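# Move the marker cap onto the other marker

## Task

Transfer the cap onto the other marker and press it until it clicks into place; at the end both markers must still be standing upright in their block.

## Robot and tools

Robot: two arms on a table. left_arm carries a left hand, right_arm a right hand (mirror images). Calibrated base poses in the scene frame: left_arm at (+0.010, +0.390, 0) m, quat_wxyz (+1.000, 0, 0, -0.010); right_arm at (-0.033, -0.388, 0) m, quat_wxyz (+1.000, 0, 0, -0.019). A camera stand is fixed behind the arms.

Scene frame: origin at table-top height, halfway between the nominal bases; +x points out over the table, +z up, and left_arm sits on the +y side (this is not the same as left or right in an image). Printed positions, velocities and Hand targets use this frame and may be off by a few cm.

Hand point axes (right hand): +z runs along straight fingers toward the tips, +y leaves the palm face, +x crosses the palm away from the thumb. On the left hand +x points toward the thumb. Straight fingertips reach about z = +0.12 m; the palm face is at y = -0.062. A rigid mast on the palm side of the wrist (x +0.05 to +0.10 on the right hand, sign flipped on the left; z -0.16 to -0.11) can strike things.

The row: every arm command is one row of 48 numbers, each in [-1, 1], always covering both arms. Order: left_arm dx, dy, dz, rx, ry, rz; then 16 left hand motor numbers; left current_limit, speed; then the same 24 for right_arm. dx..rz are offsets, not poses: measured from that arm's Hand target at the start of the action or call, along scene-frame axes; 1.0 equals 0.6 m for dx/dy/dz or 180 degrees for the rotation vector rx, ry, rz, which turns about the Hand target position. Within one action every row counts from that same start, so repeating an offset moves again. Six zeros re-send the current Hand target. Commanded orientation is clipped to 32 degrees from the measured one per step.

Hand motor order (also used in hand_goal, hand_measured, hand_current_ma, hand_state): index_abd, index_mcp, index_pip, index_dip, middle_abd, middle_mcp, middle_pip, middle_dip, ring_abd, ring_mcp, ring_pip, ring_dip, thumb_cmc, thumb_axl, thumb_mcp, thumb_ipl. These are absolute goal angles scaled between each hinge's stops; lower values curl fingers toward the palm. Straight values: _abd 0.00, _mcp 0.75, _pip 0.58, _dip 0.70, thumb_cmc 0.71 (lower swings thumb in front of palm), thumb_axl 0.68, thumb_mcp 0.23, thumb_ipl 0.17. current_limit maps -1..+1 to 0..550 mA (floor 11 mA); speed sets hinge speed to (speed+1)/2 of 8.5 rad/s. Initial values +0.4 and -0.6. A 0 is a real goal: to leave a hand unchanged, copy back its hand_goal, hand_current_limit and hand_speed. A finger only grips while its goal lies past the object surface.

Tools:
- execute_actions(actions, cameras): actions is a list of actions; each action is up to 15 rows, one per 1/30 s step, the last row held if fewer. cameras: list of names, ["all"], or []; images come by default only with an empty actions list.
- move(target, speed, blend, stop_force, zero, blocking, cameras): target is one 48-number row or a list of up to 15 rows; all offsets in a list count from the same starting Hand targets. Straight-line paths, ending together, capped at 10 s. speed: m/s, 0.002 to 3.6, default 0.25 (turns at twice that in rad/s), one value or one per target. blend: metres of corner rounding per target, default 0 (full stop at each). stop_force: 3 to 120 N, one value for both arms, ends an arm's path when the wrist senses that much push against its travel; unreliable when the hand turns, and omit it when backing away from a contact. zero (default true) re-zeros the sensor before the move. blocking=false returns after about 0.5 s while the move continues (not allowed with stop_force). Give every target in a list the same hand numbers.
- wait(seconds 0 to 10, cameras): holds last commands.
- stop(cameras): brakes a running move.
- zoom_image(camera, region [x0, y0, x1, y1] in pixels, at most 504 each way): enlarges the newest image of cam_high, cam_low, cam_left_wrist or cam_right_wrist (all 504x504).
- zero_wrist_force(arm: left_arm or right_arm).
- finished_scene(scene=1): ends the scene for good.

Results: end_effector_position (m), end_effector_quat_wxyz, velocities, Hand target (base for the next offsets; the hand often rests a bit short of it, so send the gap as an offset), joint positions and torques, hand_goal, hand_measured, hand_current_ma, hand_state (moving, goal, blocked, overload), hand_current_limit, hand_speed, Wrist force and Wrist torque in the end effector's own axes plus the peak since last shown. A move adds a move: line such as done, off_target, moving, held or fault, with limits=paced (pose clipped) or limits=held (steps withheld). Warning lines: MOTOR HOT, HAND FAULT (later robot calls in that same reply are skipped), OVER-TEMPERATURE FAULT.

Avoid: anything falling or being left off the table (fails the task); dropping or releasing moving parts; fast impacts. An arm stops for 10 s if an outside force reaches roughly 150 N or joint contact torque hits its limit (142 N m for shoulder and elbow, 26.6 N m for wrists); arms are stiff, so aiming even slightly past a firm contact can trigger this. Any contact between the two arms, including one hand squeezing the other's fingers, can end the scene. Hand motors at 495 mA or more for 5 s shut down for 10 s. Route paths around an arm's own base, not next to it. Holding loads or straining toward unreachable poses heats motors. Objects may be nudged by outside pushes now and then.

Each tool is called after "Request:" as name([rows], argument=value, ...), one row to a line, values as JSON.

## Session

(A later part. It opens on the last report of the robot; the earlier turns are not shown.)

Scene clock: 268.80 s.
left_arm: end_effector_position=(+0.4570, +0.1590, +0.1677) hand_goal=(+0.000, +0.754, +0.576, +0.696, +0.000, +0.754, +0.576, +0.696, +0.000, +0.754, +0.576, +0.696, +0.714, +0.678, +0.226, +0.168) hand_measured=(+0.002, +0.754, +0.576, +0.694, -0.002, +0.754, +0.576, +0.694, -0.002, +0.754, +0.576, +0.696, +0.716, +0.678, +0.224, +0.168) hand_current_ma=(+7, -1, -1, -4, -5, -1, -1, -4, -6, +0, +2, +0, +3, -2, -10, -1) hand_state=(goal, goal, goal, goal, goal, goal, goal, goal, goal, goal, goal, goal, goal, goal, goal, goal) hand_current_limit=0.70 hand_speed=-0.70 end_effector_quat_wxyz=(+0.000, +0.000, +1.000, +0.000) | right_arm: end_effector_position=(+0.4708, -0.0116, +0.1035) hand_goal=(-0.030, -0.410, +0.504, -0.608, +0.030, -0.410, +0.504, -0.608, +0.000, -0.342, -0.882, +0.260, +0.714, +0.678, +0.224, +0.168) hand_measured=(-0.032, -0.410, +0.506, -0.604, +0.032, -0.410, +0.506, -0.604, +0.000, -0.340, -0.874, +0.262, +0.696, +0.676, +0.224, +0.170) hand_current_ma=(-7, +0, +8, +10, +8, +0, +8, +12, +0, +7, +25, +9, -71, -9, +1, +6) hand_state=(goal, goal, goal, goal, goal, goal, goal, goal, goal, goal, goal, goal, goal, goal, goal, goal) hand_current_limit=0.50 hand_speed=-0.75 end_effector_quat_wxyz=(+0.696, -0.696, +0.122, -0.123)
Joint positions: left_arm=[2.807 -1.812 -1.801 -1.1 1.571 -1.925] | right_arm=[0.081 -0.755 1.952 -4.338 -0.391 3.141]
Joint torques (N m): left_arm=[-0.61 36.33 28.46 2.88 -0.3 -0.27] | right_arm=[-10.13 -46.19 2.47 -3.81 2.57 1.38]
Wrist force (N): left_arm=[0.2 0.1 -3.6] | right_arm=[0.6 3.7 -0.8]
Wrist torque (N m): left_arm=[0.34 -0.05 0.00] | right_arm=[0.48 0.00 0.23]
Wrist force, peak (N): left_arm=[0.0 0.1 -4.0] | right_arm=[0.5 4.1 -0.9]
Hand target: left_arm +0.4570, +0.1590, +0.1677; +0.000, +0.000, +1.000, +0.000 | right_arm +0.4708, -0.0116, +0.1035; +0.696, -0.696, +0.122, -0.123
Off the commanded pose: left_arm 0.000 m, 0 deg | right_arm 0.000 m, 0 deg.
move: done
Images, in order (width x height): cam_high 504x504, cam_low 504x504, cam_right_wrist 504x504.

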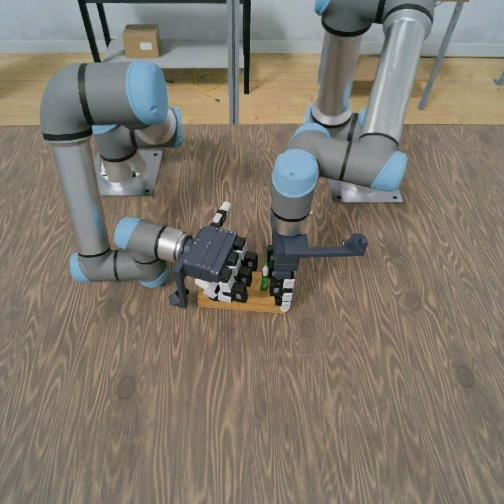

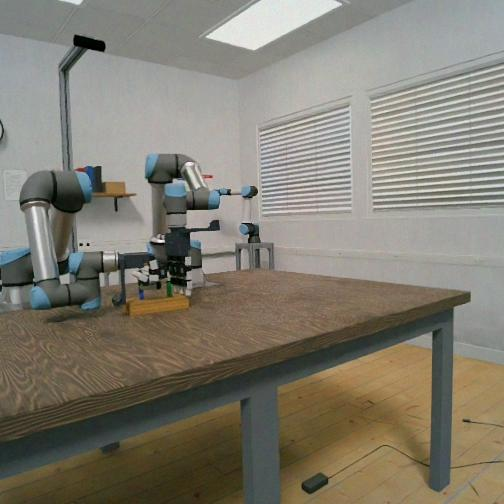

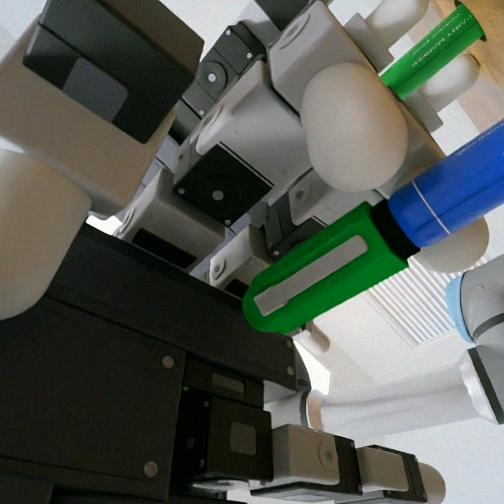

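Request:
move([
  [0,0,0,0,0,0, 0,0.754,0.576,0.696, 0,0.754,0.576,0.696, 0,0.754,0.576,0.696, 0.714,0.678,0.226,0.168, 0.7,-0.7, -0.0099,-0.0273,0,0,0,0, -0.03,-0.411,0.504,-0.609, 0.03,-0.411,0.504,-0.609, 0,-0.342,-0.883,0.26, 0.714,0.678,0.2247,0.1676, 0.5,-0.75],
], speed=0.03, stop_force=4, cameras=["cam_high","cam_low","cam_right_wrist"])

Request:
zoom_image(camera="cam_low", region=[90, 230, 230, 330])

Request:
zoom_image(camera="cam_right_wrist", region=[184, 50, 484, 350])

Scene clock: 271.67 s.
left_arm: end_effector_position=(+0.4570, +0.1590, +0.1677) hand_goal=(+0.000, +0.754, +0.576, +0.696, +0.000, +0.754, +0.576, +0.696, +0.000, +0.754, +0.576, +0.696, +0.714, +0.678, +0.226, +0.168) hand_measured=(+0.002, +0.754, +0.576, +0.694, -0.002, +0.754, +0.576, +0.694, -0.002, +0.754, +0.576, +0.696, +0.716, +0.678, +0.224, +0.168) hand_current_ma=(+7, -1, -1, -4, -5, -1, -1, -4, -6, +0, +2, +0, +3, -2, -10, -1) hand_state=(goal, goal, goal, goal, goal, goal, goal, goal, goal, goal, goal, goal, goal, goal, goal, goal) hand_current_limit=0.70 hand_speed=-0.70 end_effector_quat_wxyz=(+0.000, +0.000, +1.000, +0.000) | right_arm: end_effector_position=(+0.4649, -0.0280, +0.1035) hand_goal=(-0.030, -0.410, +0.504, -0.608, +0.030, -0.410, +0.504, -0.608, +0.000, -0.342, -0.882, +0.260, +0.714, +0.678, +0.224, +0.168) hand_measured=(-0.028, -0.408, +0.506, -0.606, +0.032, -0.410, +0.506, -0.604, +0.000, -0.340, -0.874, +0.262, +0.696, +0.676, +0.224, +0.170) hand_current_ma=(+5, +8, +8, +8, +8, +0, +8, +12, +0, +7, +25, +9, -71, -9, +1, +6) hand_state=(goal, goal, goal, goal, goal, goal, goal, goal, goal, goal, goal, goal, goal, goal, goal, goal) hand_current_limit=0.50 hand_speed=-0.75 end_effector_quat_wxyz=(+0.696, -0.696, +0.122, -0.123)
Joint positions: left_arm=[2.807 -1.812 -1.801 -1.1 1.571 -1.925] | right_arm=[0.045 -0.765 1.985 -4.361 -0.355 3.141]
Joint torques (N m): left_arm=[-0.43 38 28.4 3.09 -0.15 0.16] | right_arm=[-10.76 -45.93 2.42 -3.47 2.5 1.38]
Wrist force (N): left_arm=[0.1 -0.1 -3.7] | right_arm=[0.5 4.3 -0.8]
Wrist torque (N m): left_arm=[0.31 -0.05 0.00] | right_arm=[0.53 0.00 0.23]
Wrist force, peak (N): left_arm=[0.1 0.1 -3.9] | right_arm=[0.3 4.8 -0.3]
Hand target: left_arm +0.4570, +0.1590, +0.1677; +0.000, +0.000, +1.000, +0.000 | right_arm +0.4649, -0.0280, +0.1035; +0.696, -0.696, +0.122, -0.123
Off the commanded pose: left_arm 0.000 m, 0 deg | right_arm 0.000 m, 0 deg.
move: done
Images, in order (width x height): cam_high 504x504, cam_low 504x504, cam_right_wrist 504x504.

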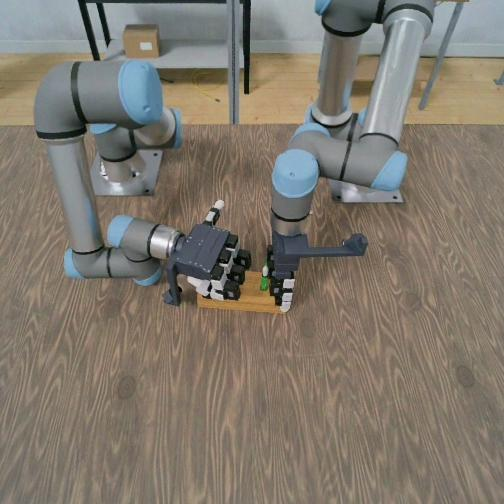

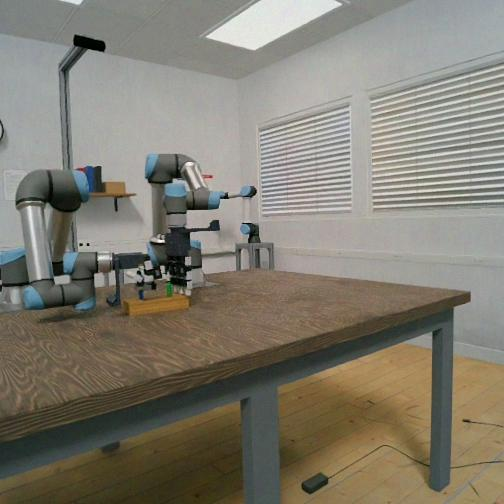

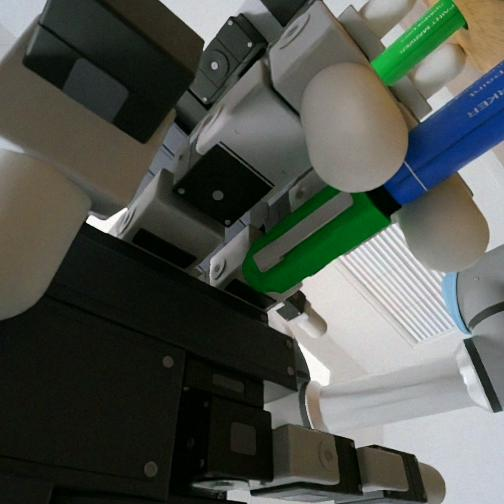

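Scaled by 3.600.

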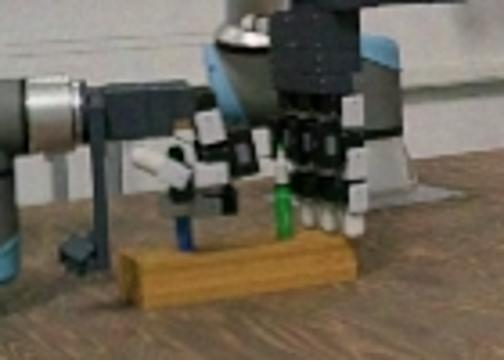

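Scaled by 1.680.

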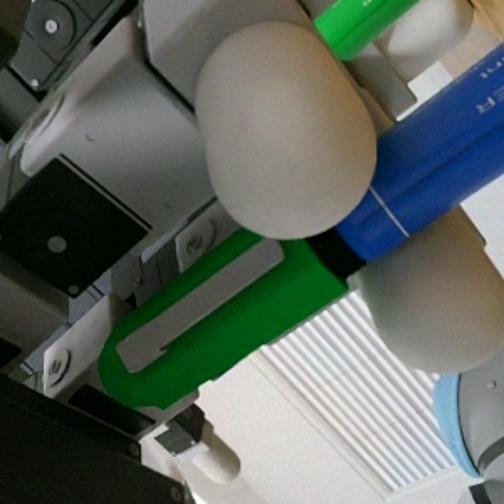

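Request:
move([
  [0,0,0,0,0,0, 0,0.754,0.576,0.696, 0,0.754,0.576,0.696, 0,0.754,0.576,0.696, 0.714,0.678,0.226,0.168, 0.7,-0.7, 0,0,0,0,0,0, -0.2,-0.411,0.504,-0.609, 0.2,-0.411,0.504,-0.609, 0,-0.342,-0.883,0.26, 0.714,0.678,0.2247,0.1676, 0.4,-0.9],
], cameras=["cam_high","cam_low","cam_right_wrist"])

Request:
zoom_image(camera="cam_right_wrist", region=[184, 50, 484, 350])

Scene clock: 272.93 s.
left_arm: end_effector_position=(+0.4570, +0.1590, +0.1677) hand_goal=(+0.000, +0.754, +0.576, +0.696, +0.000, +0.754, +0.576, +0.696, +0.000, +0.754, +0.576, +0.696, +0.714, +0.678, +0.226, +0.168) hand_measured=(+0.002, +0.754, +0.576, +0.694, -0.002, +0.754, +0.576, +0.694, -0.002, +0.754, +0.576, +0.696, +0.716, +0.678, +0.224, +0.168) hand_current_ma=(+7, -1, -1, -4, -5, -1, -1, -4, -6, +0, +2, +0, +3, -2, -10, -1) hand_state=(goal, goal, goal, goal, goal, goal, goal, goal, goal, goal, goal, goal, goal, goal, goal, goal) hand_current_limit=0.70 hand_speed=-0.70 end_effector_quat_wxyz=(+0.000, +0.000, +1.000, +0.000) | right_arm: end_effector_position=(+0.4648, -0.0280, +0.1035) hand_goal=(-0.200, -0.410, +0.504, -0.608, +0.200, -0.410, +0.504, -0.608, +0.000, -0.342, -0.882, +0.260, +0.714, +0.678, +0.224, +0.168) hand_measured=(-0.072, -0.402, +0.508, -0.606, +0.124, -0.404, +0.506, -0.606, +0.000, -0.340, -0.874, +0.262, +0.696, +0.676, +0.224, +0.170) hand_current_ma=(+385, +33, +12, +8, -289, +24, +9, +7, +0, +7, +25, +9, -71, -9, +1, +6) hand_state=(blocked, goal, goal, goal, blocked, goal, goal, goal, goal, goal, goal, goal, goal, goal, goal, goal) hand_current_limit=0.40 hand_speed=-0.90 end_effector_quat_wxyz=(+0.696, -0.696, +0.122, -0.123)
Joint positions: left_arm=[2.807 -1.812 -1.801 -1.1 1.571 -1.925] | right_arm=[0.045 -0.765 1.985 -4.361 -0.355 3.141]
Joint torques (N m): left_arm=[-0.27 36.62 28.96 3.02 -0.06 0.38] | right_arm=[-10.48 -46.51 2.09 -3.54 1.21 0.87]
Wrist force (N): left_arm=[0.3 0.2 -3.5] | right_arm=[-1.4 5.9 0.5]
Wrist torque (N m): left_arm=[0.35 -0.06 0.00] | right_arm=[0.53 0.04 0.27]
Wrist force, peak (N): left_arm=[-0.2 0.1 -3.8] | right_arm=[-1.4 6.1 0.3]
Hand target: left_arm +0.4570, +0.1590, +0.1677; +0.000, +0.000, +1.000, +0.000 | right_arm +0.4649, -0.0280, +0.1035; +0.696, -0.696, +0.122, -0.123
Off the commanded pose: left_arm 0.000 m, 0 deg | right_arm 0.000 m, 0 deg.
move: done
Images, in order (width x height): cam_high 504x504, cam_low 504x504, cam_right_wrist 504x504.

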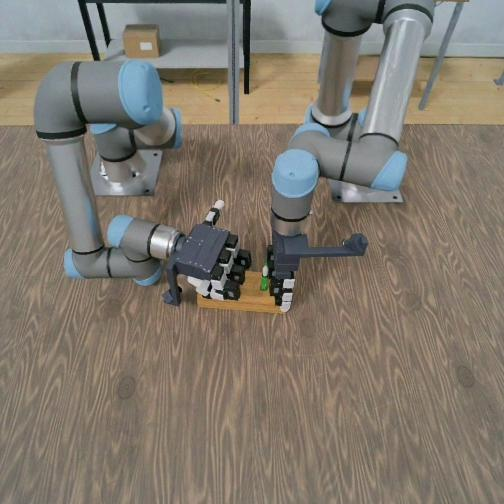

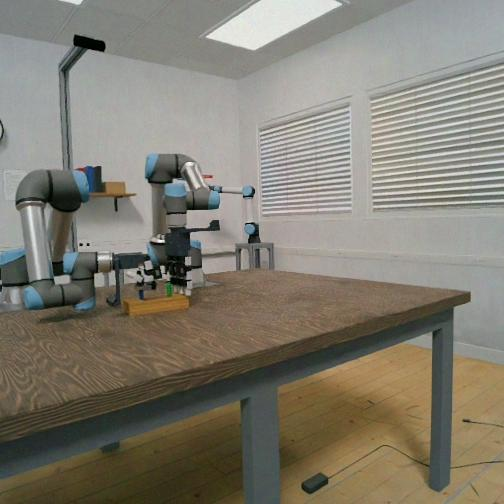

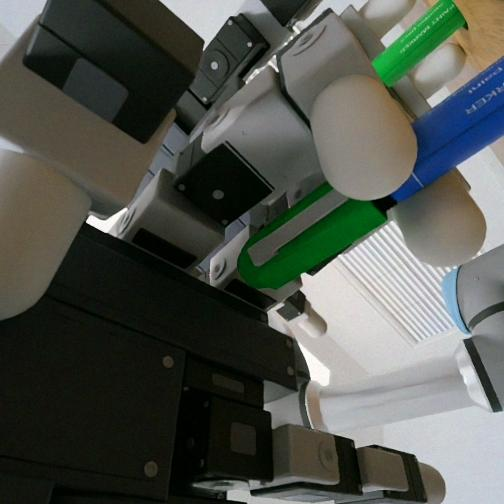

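Scaled by 1.680.

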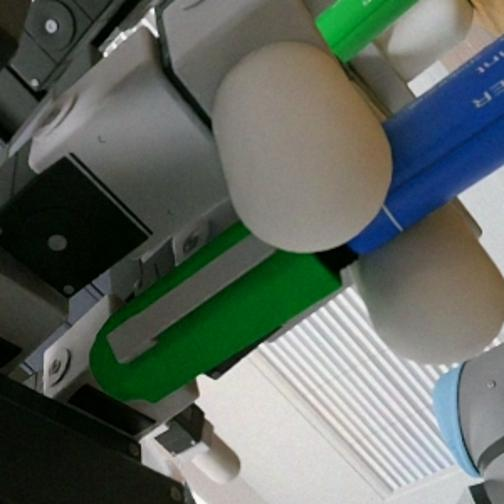

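Request:
move([
  [0,0,0,0,0,0, 0,0.754,0.576,0.696, 0,0.754,0.576,0.696, 0,0.754,0.576,0.696, 0.714,0.678,0.226,0.168, 0.7,-0.7, -0.0034,-0.0094,0,0,0,0, -0.25,-0.45,0.47,-0.65, 0.25,-0.45,0.47,-0.65, 0,-0.342,-0.883,0.26, 0.714,0.678,0.2247,0.1676, 0.75,-0.9],
], speed=0.01, stop_force=4, cameras=["cam_right_wrist"])

Request:
zoom_image(camera="cam_right_wrist", region=[184, 50, 484, 350])

Scene clock: 275.17 s.
left_arm: end_effector_position=(+0.4570, +0.1590, +0.1677) hand_goal=(+0.000, +0.754, +0.576, +0.696, +0.000, +0.754, +0.576, +0.696, +0.000, +0.754, +0.576, +0.696, +0.714, +0.678, +0.226, +0.168) hand_measured=(+0.002, +0.770, +0.586, +0.700, -0.002, +0.770, +0.586, +0.702, -0.002, +0.754, +0.576, +0.696, +0.716, +0.678, +0.224, +0.168) hand_current_ma=(+7, +56, +34, +12, -5, +57, +33, +15, -6, +0, +2, +0, +3, -2, -10, -1) hand_state=(goal, goal, goal, goal, goal, goal, goal, goal, goal, goal, goal, goal, goal, goal, goal, goal) hand_current_limit=0.70 hand_speed=-0.70 end_effector_quat_wxyz=(+0.000, +0.000, +1.000, +0.000) | right_arm: end_effector_position=(+0.4628, -0.0336, +0.1035) hand_goal=(-0.250, -0.450, +0.470, -0.650, +0.250, -0.450, +0.470, -0.650, +0.000, -0.342, -0.882, +0.260, +0.714, +0.678, +0.224, +0.168) hand_measured=(-0.074, -0.406, +0.498, -0.630, +0.134, -0.404, +0.496, -0.636, +0.000, -0.340, -0.874, +0.262, +0.696, +0.676, +0.224, +0.170) hand_current_ma=(+481, +197, +114, +77, -457, +206, +104, +49, +0, +7, +25, +9, -71, -9, +1, +6) hand_state=(blocked, blocked, blocked, goal, blocked, blocked, blocked, goal, goal, goal, goal, goal, goal, goal, goal, goal) hand_current_limit=0.75 hand_speed=-0.90 end_effector_quat_wxyz=(+0.696, -0.696, +0.122, -0.123)
Joint positions: left_arm=[2.807 -1.812 -1.801 -1.1 1.571 -1.925] | right_arm=[0.032 -0.769 1.995 -4.368 -0.342 3.141]
Joint torques (N m): left_arm=[-0.06 36.49 27.65 2.97 -0.32 0.29] | right_arm=[-12.83 -47.06 2.69 -3.57 2.57 0.62]
Wrist force (N): left_arm=[0.4 -1.7 -3.2] | right_arm=[-0.3 6.5 3.9]
Wrist torque (N m): left_arm=[0.41 -0.02 0.02] | right_arm=[0.69 -0.02 0.25]
Wrist force, peak (N): left_arm=[0.2 -1.0 -4.1] | right_arm=[-0.6 7.1 3.4]
Hand target: left_arm +0.4570, +0.1590, +0.1677; +0.000, +0.000, +1.000, +0.000 | right_arm +0.4628, -0.0336, +0.1035; +0.696, -0.696, +0.122, -0.123
Off the commanded pose: left_arm 0.000 m, 0 deg | right_arm 0.000 m, 0 deg.
move: done
Images, in order (width x height): cam_right_wrist 504x504.

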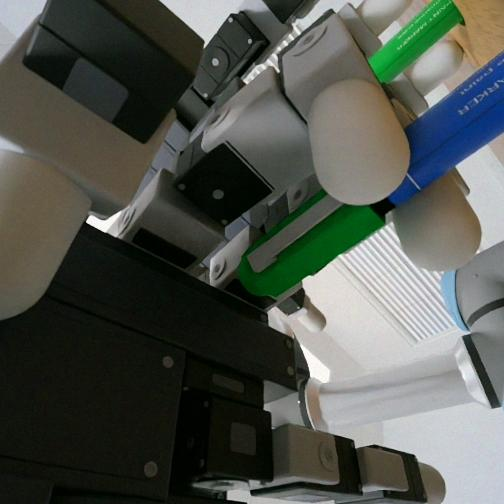

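Scaled by 1.680.

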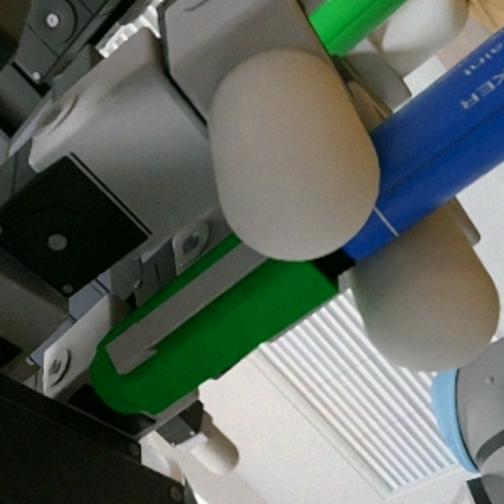

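Request:
move([
  [0,0,0,0,0,0, 0,0.754,0.576,0.696, 0,0.754,0.576,0.696, 0,0.754,0.576,0.696, 0.714,0.678,0.226,0.168, 0.7,-0.7, 0,0,0.0083,0,0,0, -0.3,-0.45,0.47,-0.69, 0.3,-0.45,0.47,-0.69, 0,-0.342,-0.883,0.26, 0.714,0.678,0.2247,0.1676, 0.77,-0.9],
], speed=0.01, cameras=["cam_right_wrist","cam_low"])

Request:
zoom_image(camera="cam_right_wrist", region=[184, 50, 484, 350])

Request:
zoom_image(camera="cam_low", region=[90, 230, 230, 330])

Scene clock: 276.47 s.
left_arm: end_effector_position=(+0.4570, +0.1590, +0.1677) hand_goal=(+0.000, +0.754, +0.576, +0.696, +0.000, +0.754, +0.576, +0.696, +0.000, +0.754, +0.576, +0.696, +0.714, +0.678, +0.226, +0.168) hand_measured=(+0.002, +0.770, +0.588, +0.700, -0.002, +0.770, +0.586, +0.702, -0.002, +0.754, +0.576, +0.696, +0.716, +0.678, +0.224, +0.168) hand_current_ma=(+7, +58, +35, +12, -5, +58, +34, +15, -6, +0, +2, +0, +3, -2, -10, -1) hand_state=(goal, goal, goal, goal, goal, goal, goal, goal, goal, goal, goal, goal, goal, goal, goal, goal) hand_current_limit=0.70 hand_speed=-0.70 end_effector_quat_wxyz=(+0.000, +0.000, +1.000, +0.000) | right_arm: end_effector_position=(+0.4628, -0.0336, +0.1084) hand_goal=(-0.300, -0.450, +0.470, -0.690, +0.300, -0.450, +0.470, -0.690, +0.000, -0.342, -0.882, +0.260, +0.714, +0.678, +0.224, +0.168) hand_measured=(-0.076, -0.408, +0.498, -0.672, +0.138, -0.406, +0.496, -0.674, +0.000, -0.340, -0.874, +0.262, +0.696, +0.676, +0.224, +0.170) hand_current_ma=(+487, +190, +114, +71, -487, +196, +104, +61, +0, +7, +25, +9, -71, -9, +1, +6) hand_state=(blocked, blocked, blocked, goal, blocked, blocked, blocked, goal, goal, goal, goal, goal, goal, goal, goal, goal) hand_current_limit=0.77 hand_speed=-0.90 end_effector_quat_wxyz=(+0.696, -0.696, +0.122, -0.123)
Joint positions: left_arm=[2.807 -1.812 -1.801 -1.1 1.571 -1.925] | right_arm=[0.032 -0.781 1.998 -4.359 -0.342 3.141]
Joint torques (N m): left_arm=[-0.67 36.27 27.45 2.92 -0.22 0.51] | right_arm=[-9.33 -46.6 3.29 1.95 2.31 -0.04]
Wrist force (N): left_arm=[0.4 -1.4 -3.1] | right_arm=[0.7 4.7 0.5]
Wrist torque (N m): left_arm=[0.42 -0.01 0.03] | right_arm=[0.64 -0.04 0.25]
Wrist force, peak (N): left_arm=[0.3 -1.6 -3.5] | right_arm=[-0.7 8.3 3.4]
Hand target: left_arm +0.4570, +0.1590, +0.1677; +0.000, +0.000, +1.000, +0.000 | right_arm +0.4628, -0.0336, +0.1085; +0.696, -0.696, +0.122, -0.123
Off the commanded pose: left_arm 0.000 m, 0 deg | right_arm 0.000 m, 0 deg.
move: done
Images, in order (width x height): cam_low 504x504, cam_right_wrist 504x504.

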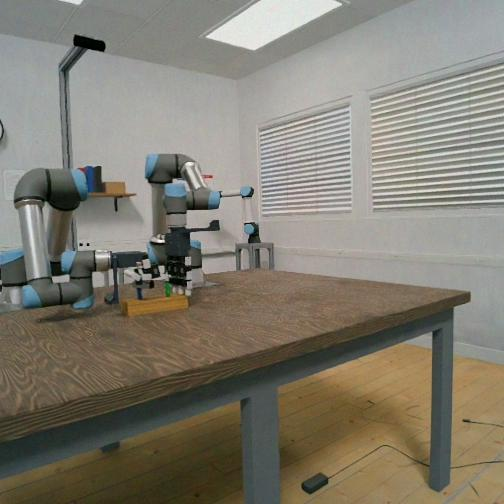

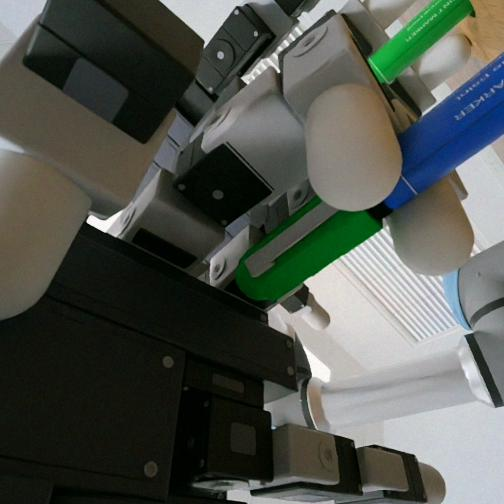

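Scaled by 1.680.

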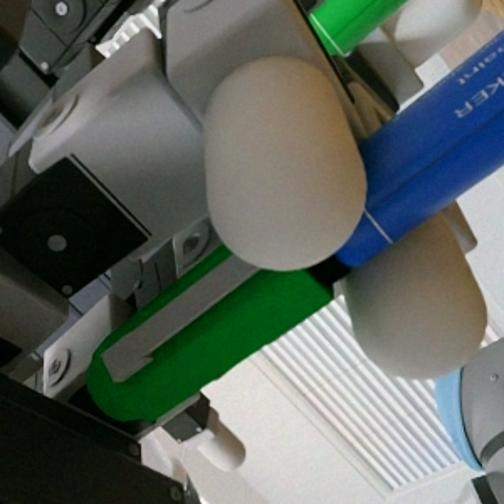

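Scaled by 3.600.

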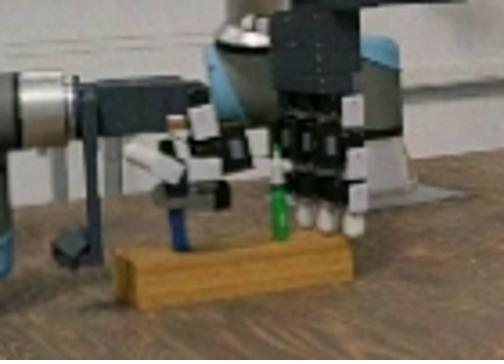

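Request:
move([
  [0,0,-0.0025,0,0,0, 0,0.754,0.576,0.696, 0,0.754,0.576,0.696, 0,0.754,0.576,0.696, 0.714,0.678,0.226,0.168, 0.7,-0.7, 0,0,-0.0083,0,0,0, -0.3,-0.45,0.47,-0.69, 0.3,-0.45,0.47,-0.69, 0,-0.342,-0.883,0.26, 0.714,0.678,0.2247,0.1676, 0.77,-0.9],
], speed=0.02, cameras=["cam_high","cam_right_wrist"])

Request:
zoom_image(camera="cam_high", region=[170, 200, 320, 330])

Scene clock: 278.27 s.
left_arm: end_effector_position=(+0.4571, +0.1590, +0.1663) hand_goal=(+0.000, +0.754, +0.576, +0.696, +0.000, +0.754, +0.576, +0.696, +0.000, +0.754, +0.576, +0.696, +0.714, +0.678, +0.226, +0.168) hand_measured=(+0.008, +0.770, +0.588, +0.700, +0.002, +0.770, +0.586, +0.702, -0.002, +0.754, +0.576, +0.696, +0.716, +0.678, +0.224, +0.168) hand_current_ma=(+20, +58, +35, +12, +6, +58, +34, +15, -6, +0, +2, +0, +3, -2, -10, -1) hand_state=(goal, goal, goal, goal, goal, goal, goal, goal, goal, goal, goal, goal, goal, goal, goal, goal) hand_current_limit=0.70 hand_speed=-0.70 end_effector_quat_wxyz=(+0.000, +0.000, +1.000, +0.000) | right_arm: end_effector_position=(+0.4628, -0.0336, +0.1036) hand_goal=(-0.300, -0.450, +0.470, -0.690, +0.300, -0.450, +0.470, -0.690, +0.000, -0.342, -0.882, +0.260, +0.714, +0.678, +0.224, +0.168) hand_measured=(-0.078, -0.408, +0.472, -0.710, +0.156, -0.408, +0.472, -0.712, +0.000, -0.340, -0.874, +0.262, +0.696, +0.676, +0.224, +0.170) hand_current_ma=(+487, +186, +5, -84, -487, +191, +6, -87, +0, +7, +25, +9, -71, -9, +1, +6) hand_state=(blocked, blocked, goal, blocked, blocked, blocked, goal, blocked, goal, goal, goal, goal, goal, goal, goal, goal) hand_current_limit=0.77 hand_speed=-0.90 end_effector_quat_wxyz=(+0.696, -0.696, +0.122, -0.123)
Joint positions: left_arm=[2.807 -1.813 -1.803 -1.096 1.571 -1.925] | right_arm=[0.032 -0.769 1.995 -4.368 -0.342 3.141]
Joint torques (N m): left_arm=[-0.08 -6.02 -7.2 0.59 -0.22 0.77] | right_arm=[-2.08 -22 -14.86 -2.85 1 -0.15]
Wrist force (N): left_arm=[0.9 0.3 -47.7] | right_arm=[-1.3 -8.6 7.4]
Wrist torque (N m): left_arm=[3.88 -0.03 0.05] | right_arm=[0.04 0.07 0.25]
Wrist force, peak (N): left_arm=[0.9 0.3 -47.7] | right_arm=[-1.0 -10.6 7.4]
Hand target: left_arm +0.4570, +0.1590, +0.1662; +0.000, +0.000, +1.000, +0.000 | right_arm +0.4628, -0.0336, +0.1035; +0.696, -0.696, +0.122, -0.123
Off the commanded pose: left_arm 0.000 m, 0 deg | right_arm 0.000 m, 0 deg.
move: done
Images, in order (width x height): cam_high 504x504, cam_right_wrist 504x504.

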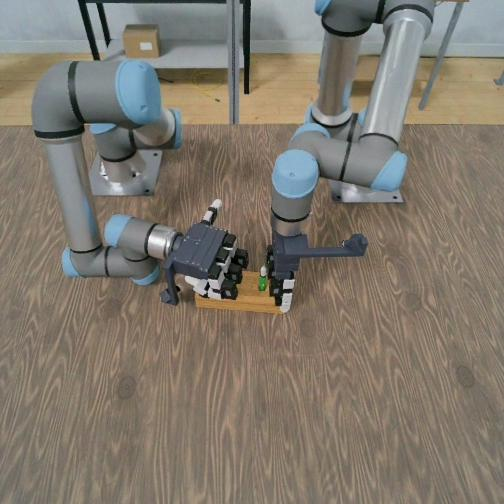

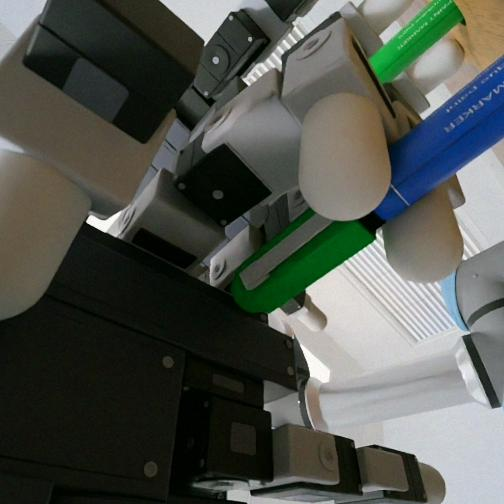

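Scaled by 3.360.

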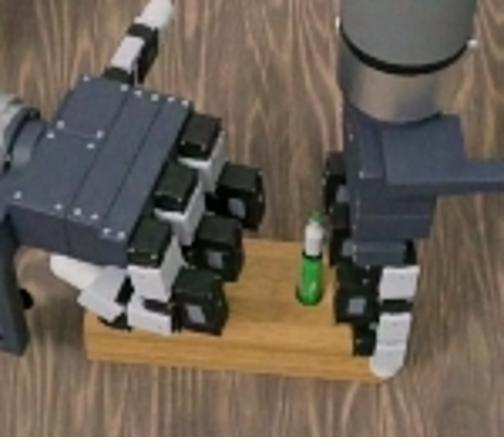

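Request:
move([
  [0,0,0.002,0,0,0, 0,0.754,0.576,0.696, 0,0.754,0.576,0.696, 0,0.754,0.576,0.696, 0.714,0.678,0.226,0.168, 0.7,-0.7, 0,0,0.0033,0,0,0, -0.3,-0.45,0.504,-0.66, 0.3,-0.45,0.504,-0.66, 0,-0.342,-0.883,0.26, 0.714,0.678,0.2247,0.1676, 0.77,-0.9],
], speed=0.01, cameras=["cam_high","cam_right_wrist","cam_low"])

Request:
zoom_image(camera="cam_right_wrist", region=[184, 50, 484, 350])

Request:
zoom_image(camera="cam_low", region=[90, 230, 230, 330])

Scene clock: 280.30 s.
left_arm: end_effector_position=(+0.4570, +0.1590, +0.1673) hand_goal=(+0.000, +0.754, +0.576, +0.696, +0.000, +0.754, +0.576, +0.696, +0.000, +0.754, +0.576, +0.696, +0.714, +0.678, +0.226, +0.168) hand_measured=(+0.004, +0.770, +0.588, +0.700, -0.002, +0.770, +0.586, +0.702, -0.002, +0.754, +0.576, +0.696, +0.716, +0.678, +0.224, +0.168) hand_current_ma=(+9, +58, +35, +12, -2, +58, +34, +15, -6, +0, +2, +0, +3, -2, -10, -1) hand_state=(goal, goal, goal, goal, goal, goal, goal, goal, goal, goal, goal, goal, goal, goal, goal, goal) hand_current_limit=0.70 hand_speed=-0.70 end_effector_quat_wxyz=(+0.000, +0.000, +1.000, +0.000) | right_arm: end_effector_position=(+0.4628, -0.0336, +0.1054) hand_goal=(-0.300, -0.450, +0.504, -0.660, +0.300, -0.450, +0.504, -0.660, +0.000, -0.342, -0.882, +0.260, +0.714, +0.678, +0.224, +0.168) hand_measured=(-0.078, -0.410, +0.498, -0.686, +0.158, -0.410, +0.496, -0.686, +0.000, -0.340, -0.874, +0.262, +0.696, +0.676, +0.224, +0.170) hand_current_ma=(+487, +176, -23, -100, -487, +181, -25, -100, +0, +7, +25, +9, -71, -9, +1, +6) hand_state=(blocked, blocked, goal, blocked, blocked, blocked, goal, blocked, goal, goal, goal, goal, goal, goal, goal, goal) hand_current_limit=0.77 hand_speed=-0.90 end_effector_quat_wxyz=(+0.696, -0.696, +0.122, -0.123)
Joint positions: left_arm=[2.807 -1.812 -1.801 -1.099 1.571 -1.925] | right_arm=[0.032 -0.773 1.996 -4.364 -0.342 3.141]
Joint torques (N m): left_arm=[-0.89 31.09 22.77 -1.37 -0.34 0.62] | right_arm=[7.5 -44.67 2.74 2.15 0.08 0.42]
Wrist force (N): left_arm=[0.1 -1.3 -15.0] | right_arm=[0.2 2.1 2.4]
Wrist torque (N m): left_arm=[1.31 -0.13 0.01] | right_arm=[0.46 -0.05 0.31]
Wrist force, peak (N): left_arm=[0.1 0.2 -52.8] | right_arm=[-0.9 -10.0 7.9]
Hand target: left_arm +0.4570, +0.1590, +0.1674; +0.000, +0.000, +1.000, +0.000 | right_arm +0.4628, -0.0336, +0.1055; +0.696, -0.696, +0.122, -0.123
Off the commanded pose: left_arm 0.000 m, 0 deg | right_arm 0.000 m, 0 deg.
move: done
Images, in order (width x height): cam_high 504x504, cam_low 504x504, cam_right_wrist 504x504.

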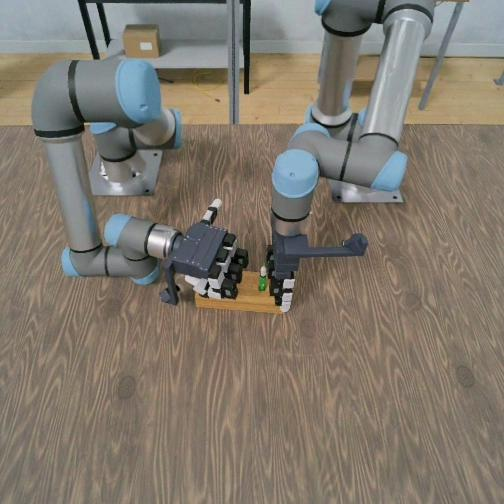

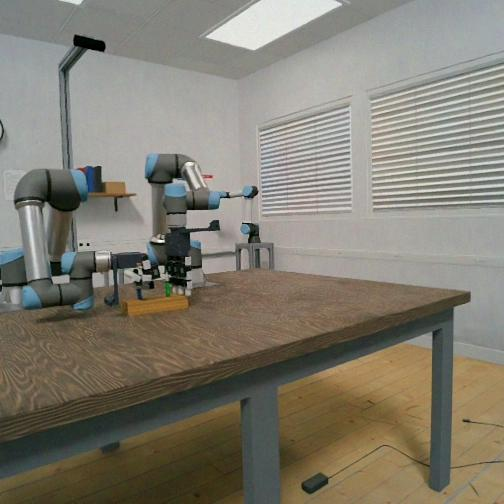

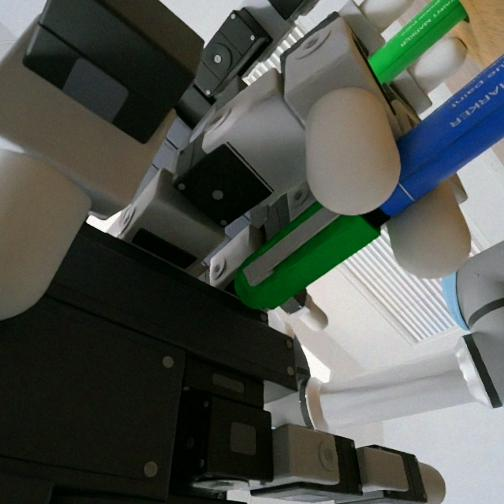

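Scaled by 1.680.

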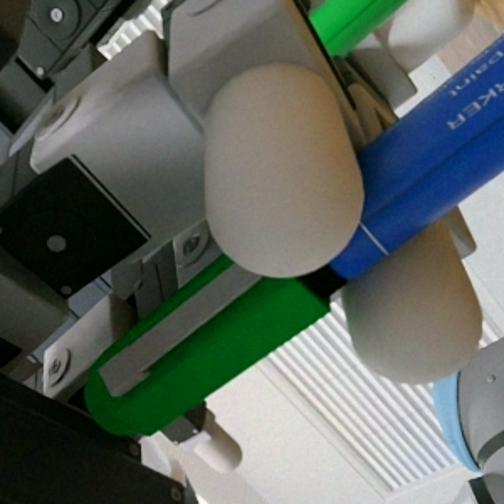

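Scaled by 3.600.

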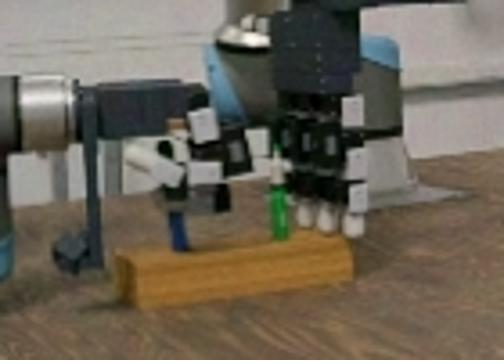

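Request:
execute_actions(actions=[])

Scene clock: 282.33 s.
left_arm: end_effector_position=(+0.4570, +0.1590, +0.1673) hand_goal=(+0.000, +0.754, +0.576, +0.696, +0.000, +0.754, +0.576, +0.696, +0.000, +0.754, +0.576, +0.696, +0.714, +0.678, +0.226, +0.168) hand_measured=(+0.004, +0.770, +0.588, +0.700, -0.002, +0.770, +0.586, +0.702, -0.002, +0.754, +0.576, +0.696, +0.716, +0.678, +0.224, +0.168) hand_current_ma=(+9, +58, +35, +12, -2, +58, +34, +15, -6, +0, +2, +0, +3, -2, -10, -1) hand_state=(goal, goal, goal, goal, goal, goal, goal, goal, goal, goal, goal, goal, goal, goal, goal, goal) hand_current_limit=0.70 hand_speed=-0.70 end_effector_quat_wxyz=(+0.000, +0.000, +1.000, +0.000) | right_arm: end_effector_position=(+0.4628, -0.0336, +0.1055) hand_goal=(-0.300, -0.450, +0.504, -0.660, +0.300, -0.450, +0.504, -0.660, +0.000, -0.342, -0.882, +0.260, +0.714, +0.678, +0.224, +0.168) hand_measured=(-0.078, -0.410, +0.498, -0.684, +0.158, -0.410, +0.498, -0.684, +0.000, -0.340, -0.874, +0.262, +0.696, +0.676, +0.224, +0.170) hand_current_ma=(+487, +175, -21, -98, -487, +180, -24, -97, +0, +7, +25, +9, -71, -9, +1, +6) hand_state=(blocked, blocked, goal, blocked, blocked, blocked, goal, blocked, goal, goal, goal, goal, goal, goal, goal, goal) hand_current_limit=0.77 hand_speed=-0.90 end_effector_quat_wxyz=(+0.696, -0.696, +0.122, -0.123)
Joint positions: left_arm=[2.807 -1.812 -1.801 -1.099 1.571 -1.925] | right_arm=[0.032 -0.774 1.996 -4.364 -0.342 3.141]
Joint velocities: within noise
Joint torques (N m): left_arm=[-0.21 33.38 25.11 -0.24 -0.23 0.68] | right_arm=[8.18 -44.44 3.72 2.22 -1.07 -1.14]
Wrist force (N): left_arm=[0.0 -1.2 -11.4] | right_arm=[-0.3 2.3 2.3]
Wrist torque (N m): left_arm=[1.03 -0.05 0.00] | right_arm=[0.48 0.00 0.27]
Wrist force, peak (N): left_arm=[0.0 -1.1 -14.1] | right_arm=[-0.1 3.0 2.6]
Hand target: left_arm +0.4570, +0.1590, +0.1674; +0.000, +0.000, +1.000, +0.000 | right_arm +0.4628, -0.0336, +0.1055; +0.696, -0.696, +0.122, -0.123
Off the commanded pose: left_arm 0.000 m, 0 deg | right_arm 0.000 m, 0 deg.

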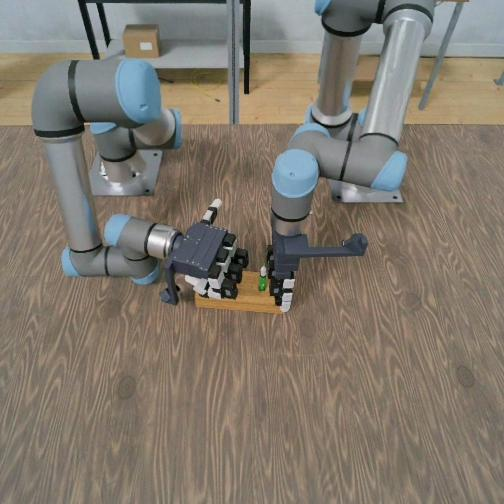

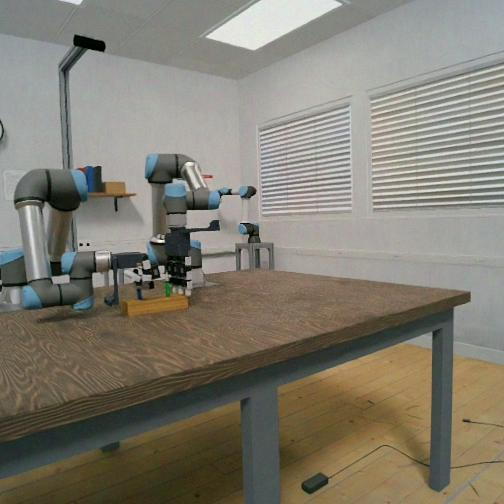

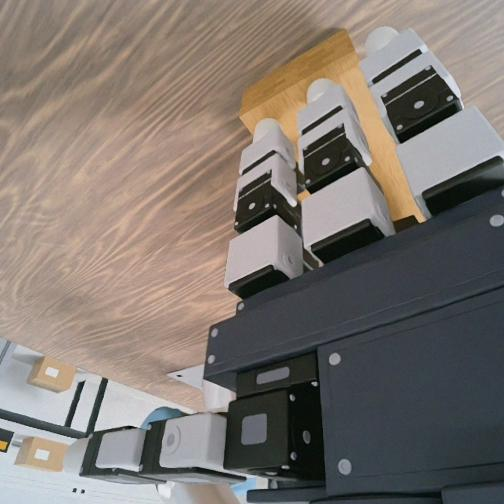

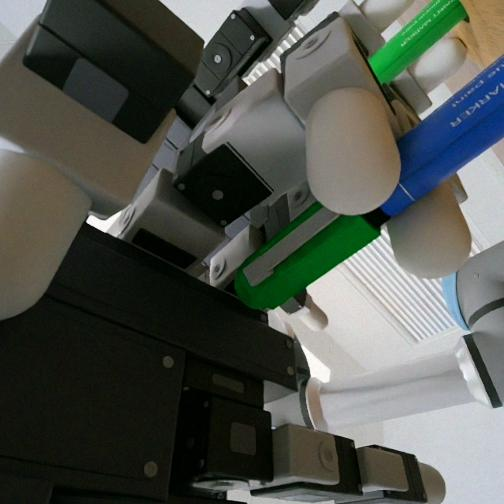

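Request:
zoom_image(camera="cam_right_wrist", region=[200, 80, 504, 340])

Request:
zoom_image(camera="cam_low", region=[90, 220, 220, 330])

Scaled by 1.658.

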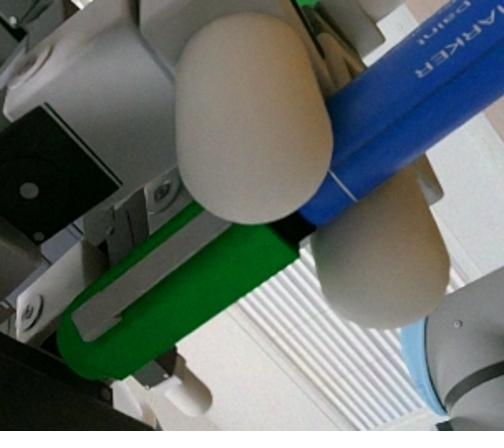

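Scaled by 3.877.

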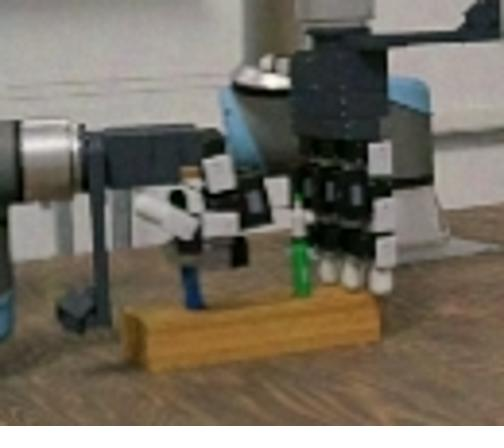

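Request:
move(target=[0,0,0,0,0,0, 0,0.754,0.576,0.696,0,0.754,0.576,0.696,0,0.754,0.576,0.696,0.714,0.678,0.226,0.168,0.7,-0.7, -0.00171,-0.0047,0.0017,0,0,0, -0.3,-0.45,0.504,-0.69,0.3,-0.45,0.504,-0.69,0,-0.342,-0.882,0.26,0.714,0.678,0.224,0.168,0.77,-0.9], speed=0.01, cameras=[])

Scene clock: 291.03 s.
left_arm: end_effector_position=(+0.4570, +0.1590, +0.1674) hand_goal=(+0.000, +0.754, +0.576, +0.696, +0.000, +0.754, +0.576, +0.696, +0.000, +0.754, +0.576, +0.696, +0.714, +0.678, +0.226, +0.168) hand_measured=(+0.004, +0.770, +0.588, +0.700, -0.002, +0.770, +0.586, +0.702, -0.002, +0.754, +0.576, +0.696, +0.716, +0.678, +0.224, +0.168) hand_current_ma=(+9, +58, +35, +12, -2, +58, +34, +15, -6, +0, +2, +0, +3, -2, -10, -1) hand_state=(goal, goal, goal, goal, goal, goal, goal, goal, goal, goal, goal, goal, goal, goal, goal, goal) hand_current_limit=0.70 hand_speed=-0.70 end_effector_quat_wxyz=(+0.000, +0.000, +1.000, +0.000) | right_arm: end_effector_position=(+0.4618, -0.0363, +0.1064) hand_goal=(-0.300, -0.450, +0.504, -0.690, +0.300, -0.450, +0.504, -0.690, +0.000, -0.342, -0.882, +0.260, +0.714, +0.678, +0.224, +0.168) hand_measured=(-0.078, -0.402, +0.520, -0.692, +0.158, -0.400, +0.518, -0.692, +0.000, -0.340, -0.874, +0.262, +0.696, +0.676, +0.224, +0.170) hand_current_ma=(+487, +219, +58, -9, -487, +226, +55, -9, +0, +7, +25, +9, -71, -9, +1, +6) hand_state=(blocked, blocked, goal, goal, blocked, blocked, goal, goal, goal, goal, goal, goal, goal, goal, goal, goal) hand_current_limit=0.77 hand_speed=-0.90 end_effector_quat_wxyz=(+0.696, -0.696, +0.122, -0.123)
Joint positions: left_arm=[2.807 -1.812 -1.801 -1.099 1.571 -1.925] | right_arm=[0.026 -0.778 2.002 -4.366 -0.336 3.141]
Joint torques (N m): left_arm=[-0.02 33.24 24.78 1.51 -0.04 0.58] | right_arm=[-12.73 -45.65 3.23 -3.43 2.43 -0.93]
Wrist force (N): left_arm=[0.2 -1.0 -11.3] | right_arm=[-0.8 6.4 6.1]
Wrist torque (N m): left_arm=[1.06 -0.06 0.00] | right_arm=[0.70 -0.01 0.32]
Wrist force, peak (N): left_arm=[0.0 -1.0 -11.7] | right_arm=[-0.8 6.4 6.1]
Hand target: left_arm +0.4570, +0.1590, +0.1674; +0.000, +0.000, +1.000, +0.000 | right_arm +0.4618, -0.0364, +0.1065; +0.696, -0.696, +0.122, -0.123
Off the commanded pose: left_arm 0.000 m, 0 deg | right_arm 0.000 m, 0 deg.
move: done
No camera images: "cameras" was empty.

Request:
move(target=[0,0,0,0,0,0, 0,0.754,0.576,0.696,0,0.754,0.576,0.696,0,0.754,0.576,0.696,0.714,0.678,0.226,0.168,0.7,-0.7, 0,0,0.0034,0,0,0, -0.3,-0.45,0.504,-0.72,0.3,-0.45,0.504,-0.72,0,-0.342,-0.882,0.26,0.714,0.678,0.224,0.168,0.77,-0.9], speed=0.01, cameras=["cam_right_wrist", "cam_low"])

Scene clock: 292.13 s.
left_arm: end_effector_position=(+0.4570, +0.1590, +0.1674) hand_goal=(+0.000, +0.754, +0.576, +0.696, +0.000, +0.754, +0.576, +0.696, +0.000, +0.754, +0.576, +0.696, +0.714, +0.678, +0.226, +0.168) hand_measured=(+0.004, +0.770, +0.588, +0.700, -0.002, +0.770, +0.586, +0.702, -0.002, +0.754, +0.576, +0.696, +0.716, +0.678, +0.224, +0.168) hand_current_ma=(+9, +55, +35, +12, -2, +56, +34, +15, -6, +0, +2, +0, +3, -2, -10, -1) hand_state=(goal, goal, goal, goal, goal, goal, goal, goal, goal, goal, goal, goal, goal, goal, goal, goal) hand_current_limit=0.70 hand_speed=-0.70 end_effector_quat_wxyz=(+0.000, +0.000, +1.000, +0.000) | right_arm: end_effector_position=(+0.4618, -0.0364, +0.1085) hand_goal=(-0.300, -0.450, +0.504, -0.720, +0.300, -0.450, +0.504, -0.720, +0.000, -0.342, -0.882, +0.260, +0.714, +0.678, +0.224, +0.168) hand_measured=(-0.078, -0.398, +0.534, -0.704, +0.158, -0.398, +0.534, -0.704, +0.000, -0.340, -0.874, +0.262, +0.696, +0.676, +0.224, +0.170) hand_current_ma=(+487, +237, +122, +62, -487, +242, +119, +62, +0, +7, +25, +9, -71, -9, +1, +6) hand_state=(blocked, blocked, blocked, goal, blocked, blocked, blocked, goal, goal, goal, goal, goal, goal, goal, goal, goal) hand_current_limit=0.77 hand_speed=-0.90 end_effector_quat_wxyz=(+0.696, -0.696, +0.122, -0.123)
Joint positions: left_arm=[2.807 -1.812 -1.801 -1.099 1.571 -1.925] | right_arm=[0.026 -0.783 2.003 -4.362 -0.335 3.141]
Joint torques (N m): left_arm=[-0.46 31.53 23.66 2.08 -0.16 0.56] | right_arm=[-10.81 -48.19 1.16 1.8 2.36 0.99]
Wrist force (N): left_arm=[-0.1 -0.1 -14.5] | right_arm=[-0.6 13.7 4.7]
Wrist torque (N m): left_arm=[1.22 -0.06 -0.02] | right_arm=[1.01 -0.02 0.31]
Wrist force, peak (N): left_arm=[-0.1 -0.1 -14.5] | right_arm=[-1.0 14.0 4.9]
Hand target: left_arm +0.4570, +0.1590, +0.1674; +0.000, +0.000, +1.000, +0.000 | right_arm +0.4618, -0.0364, +0.1085; +0.696, -0.696, +0.122, -0.123
Off the commanded pose: left_arm 0.000 m, 0 deg | right_arm 0.000 m, 0 deg.
move: done
Images, in order (width x height): cam_low 504x504, cam_right_wrist 504x504.

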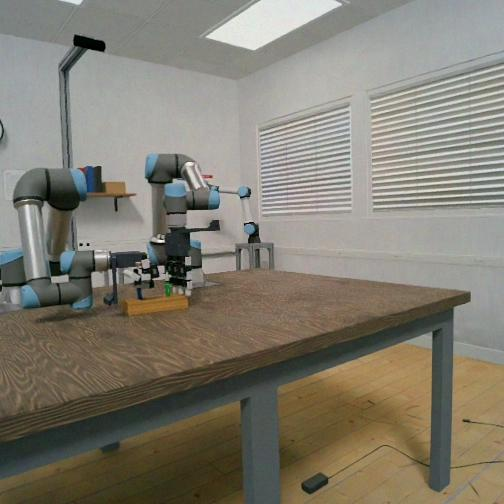

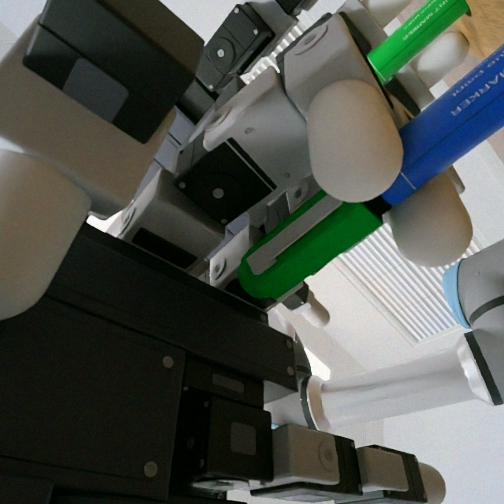

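Request:
move(target=[0,0,0,0,0,0, 0,0.754,0.576,0.696,0,0.754,0.576,0.696,0,0.754,0.576,0.696,0.714,0.678,0.226,0.168,0.7,-0.7, 0,0,0.0017,0,0,0, -0.3,-0.45,0.504,-0.74,0.3,-0.45,0.504,-0.74,0,-0.342,-0.882,0.26,0.714,0.678,0.224,0.168,0.77,-0.9], speed=0.01, cameras=["cam_right_wrist"])

Scene clock: 293.37 s.
left_arm: end_effector_position=(+0.4570, +0.1590, +0.1674) hand_goal=(+0.000, +0.754, +0.576, +0.696, +0.000, +0.754, +0.576, +0.696, +0.000, +0.754, +0.576, +0.696, +0.714, +0.678, +0.226, +0.168) hand_measured=(+0.004, +0.768, +0.588, +0.700, -0.002, +0.768, +0.586, +0.702, -0.002, +0.754, +0.576, +0.696, +0.716, +0.678, +0.224, +0.168) hand_current_ma=(+9, +49, +35, +12, -2, +51, +34, +15, -6, +0, +2, +0, +3, -2, -10, -1) hand_state=(goal, goal, goal, goal, goal, goal, goal, goal, goal, goal, goal, goal, goal, goal, goal, goal) hand_current_limit=0.70 hand_speed=-0.70 end_effector_quat_wxyz=(+0.000, +0.000, +1.000, +0.000) | right_arm: end_effector_position=(+0.4618, -0.0364, +0.1095) hand_goal=(-0.300, -0.450, +0.504, -0.740, +0.300, -0.450, +0.504, -0.740, +0.000, -0.342, -0.882, +0.260, +0.714, +0.678, +0.224, +0.168) hand_measured=(-0.078, -0.394, +0.536, -0.708, +0.158, -0.394, +0.536, -0.708, +0.000, -0.340, -0.874, +0.262, +0.696, +0.676, +0.224, +0.170) hand_current_ma=(+487, +252, +135, +131, -487, +256, +129, +134, +0, +7, +25, +9, -71, -9, +1, +6) hand_state=(blocked, blocked, blocked, blocked, blocked, blocked, blocked, blocked, goal, goal, goal, goal, goal, goal, goal, goal) hand_current_limit=0.77 hand_speed=-0.90 end_effector_quat_wxyz=(+0.696, -0.696, +0.122, -0.123)
Joint positions: left_arm=[2.807 -1.812 -1.801 -1.099 1.571 -1.925] | right_arm=[0.026 -0.785 2.004 -4.36 -0.335 3.141]
Joint torques (N m): left_arm=[-0.1 27.93 18.91 2.21 -0.06 0.45] | right_arm=[-6.88 -49.75 0.7 1.71 1.98 0.59]
Wrist force (N): left_arm=[0.1 -0.1 -17.0] | right_arm=[-1.1 14.5 5.1]
Wrist torque (N m): left_arm=[1.41 -0.07 -0.01] | right_arm=[1.04 0.01 0.30]
Wrist force, peak (N): left_arm=[0.0 -0.1 -17.2] | right_arm=[-1.0 14.6 5.0]
Hand target: left_arm +0.4570, +0.1590, +0.1674; +0.000, +0.000, +1.000, +0.000 | right_arm +0.4618, -0.0364, +0.1095; +0.696, -0.696, +0.122, -0.123
Off the commanded pose: left_arm 0.000 m, 0 deg | right_arm 0.000 m, 0 deg.
move: done
Images, in order (width x height): cam_right_wrist 504x504.

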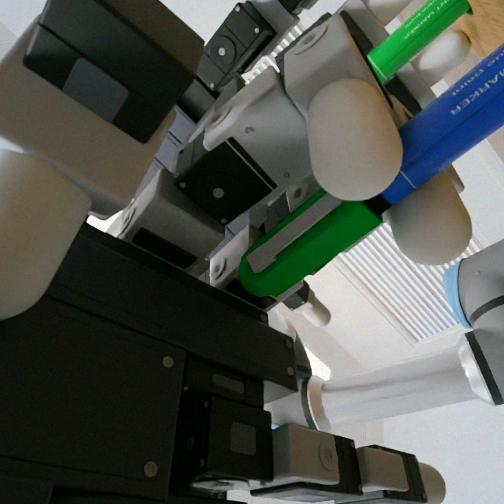

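Request:
move([
  [0,0,0,0,0,0, 0,0.754,0.576,0.696,0,0.754,0.576,0.696,0,0.754,0.576,0.696,0.714,0.678,0.226,0.168,0.7,-0.7, 0,0,-0.0058,0,0,0, -0.3,-0.45,0.504,-0.74,0.3,-0.45,0.504,-0.74,0,-0.342,-0.882,0.26,0.714,0.678,0.224,0.168,0.77,-0.9],
  [0,0,0,0,0,0, 0,0.754,0.576,0.696,0,0.754,0.576,0.696,0,0.754,0.576,0.696,0.714,0.678,0.226,0.168,0.7,-0.7, 0.0014,0.0039,-0.0058,0,0,0, -0.3,-0.45,0.504,-0.74,0.3,-0.45,0.504,-0.74,0,-0.342,-0.882,0.26,0.714,0.678,0.224,0.168,0.77,-0.9],
], speed=0.01, cameras=["cam_right_wrist"])

Scene clock: 296.97 s.
left_arm: end_effector_position=(+0.4570, +0.1590, +0.1674) hand_goal=(+0.000, +0.754, +0.576, +0.696, +0.000, +0.754, +0.576, +0.696, +0.000, +0.754, +0.576, +0.696, +0.714, +0.678, +0.226, +0.168) hand_measured=(+0.004, +0.770, +0.588, +0.700, -0.002, +0.770, +0.588, +0.702, -0.002, +0.754, +0.576, +0.696, +0.716, +0.678, +0.224, +0.168) hand_current_ma=(+9, +55, +37, +13, -2, +56, +36, +16, -6, +0, +2, +0, +3, -2, -10, -1) hand_state=(goal, goal, goal, goal, goal, goal, goal, goal, goal, goal, goal, goal, goal, goal, goal, goal) hand_current_limit=0.70 hand_speed=-0.70 end_effector_quat_wxyz=(+0.000, +0.000, +1.000, +0.000) | right_arm: end_effector_position=(+0.4626, -0.0342, +0.1061) hand_goal=(-0.300, -0.450, +0.504, -0.740, +0.300, -0.450, +0.504, -0.740, +0.000, -0.342, -0.882, +0.260, +0.714, +0.678, +0.224, +0.168) hand_measured=(-0.078, -0.410, +0.506, -0.750, +0.158, -0.408, +0.506, -0.750, +0.000, -0.340, -0.874, +0.262, +0.696, +0.676, +0.224, +0.170) hand_current_ma=(+487, +176, +9, -36, -487, +181, +6, -35, +0, +7, +25, +9, -71, -9, +1, +6) hand_state=(blocked, blocked, goal, goal, blocked, blocked, goal, goal, goal, goal, goal, goal, goal, goal, goal, goal) hand_current_limit=0.77 hand_speed=-0.90 end_effector_quat_wxyz=(+0.696, -0.696, +0.122, -0.123)
Joint positions: left_arm=[2.807 -1.812 -1.801 -1.099 1.571 -1.925] | right_arm=[0.031 -0.775 1.998 -4.364 -0.341 3.141]
Joint torques (N m): left_arm=[0.02 15.88 12.57 2.18 -0.17 0.42] | right_arm=[10.1 -24.51 -17.47 2.35 -2.76 0.77]
Wrist force (N): left_arm=[0.1 -1.2 -10.1] | right_arm=[0.5 1.0 1.5]
Wrist torque (N m): left_arm=[0.97 -0.01 0.00] | right_arm=[0.49 -0.04 0.28]
Wrist force, peak (N): left_arm=[-0.2 0.2 -17.5] | right_arm=[-1.0 14.9 4.9]
Hand target: left_arm +0.4570, +0.1590, +0.1674; +0.000, +0.000, +1.000, +0.000 | right_arm +0.4626, -0.0341, +0.1061; +0.696, -0.696, +0.122, -0.123
Off the commanded pose: left_arm 0.000 m, 0 deg | right_arm 0.000 m, 0 deg.
move: done
Images, in order (width x height): cam_right_wrist 504x504.

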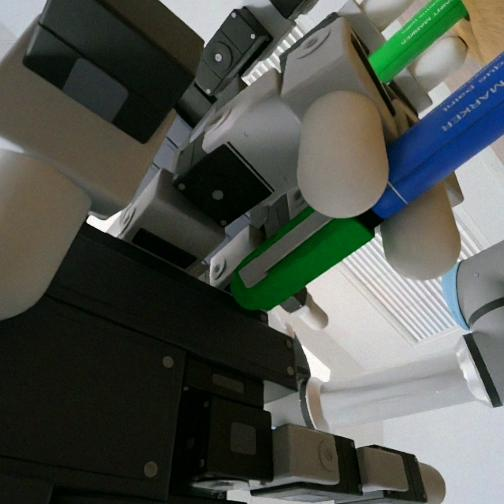

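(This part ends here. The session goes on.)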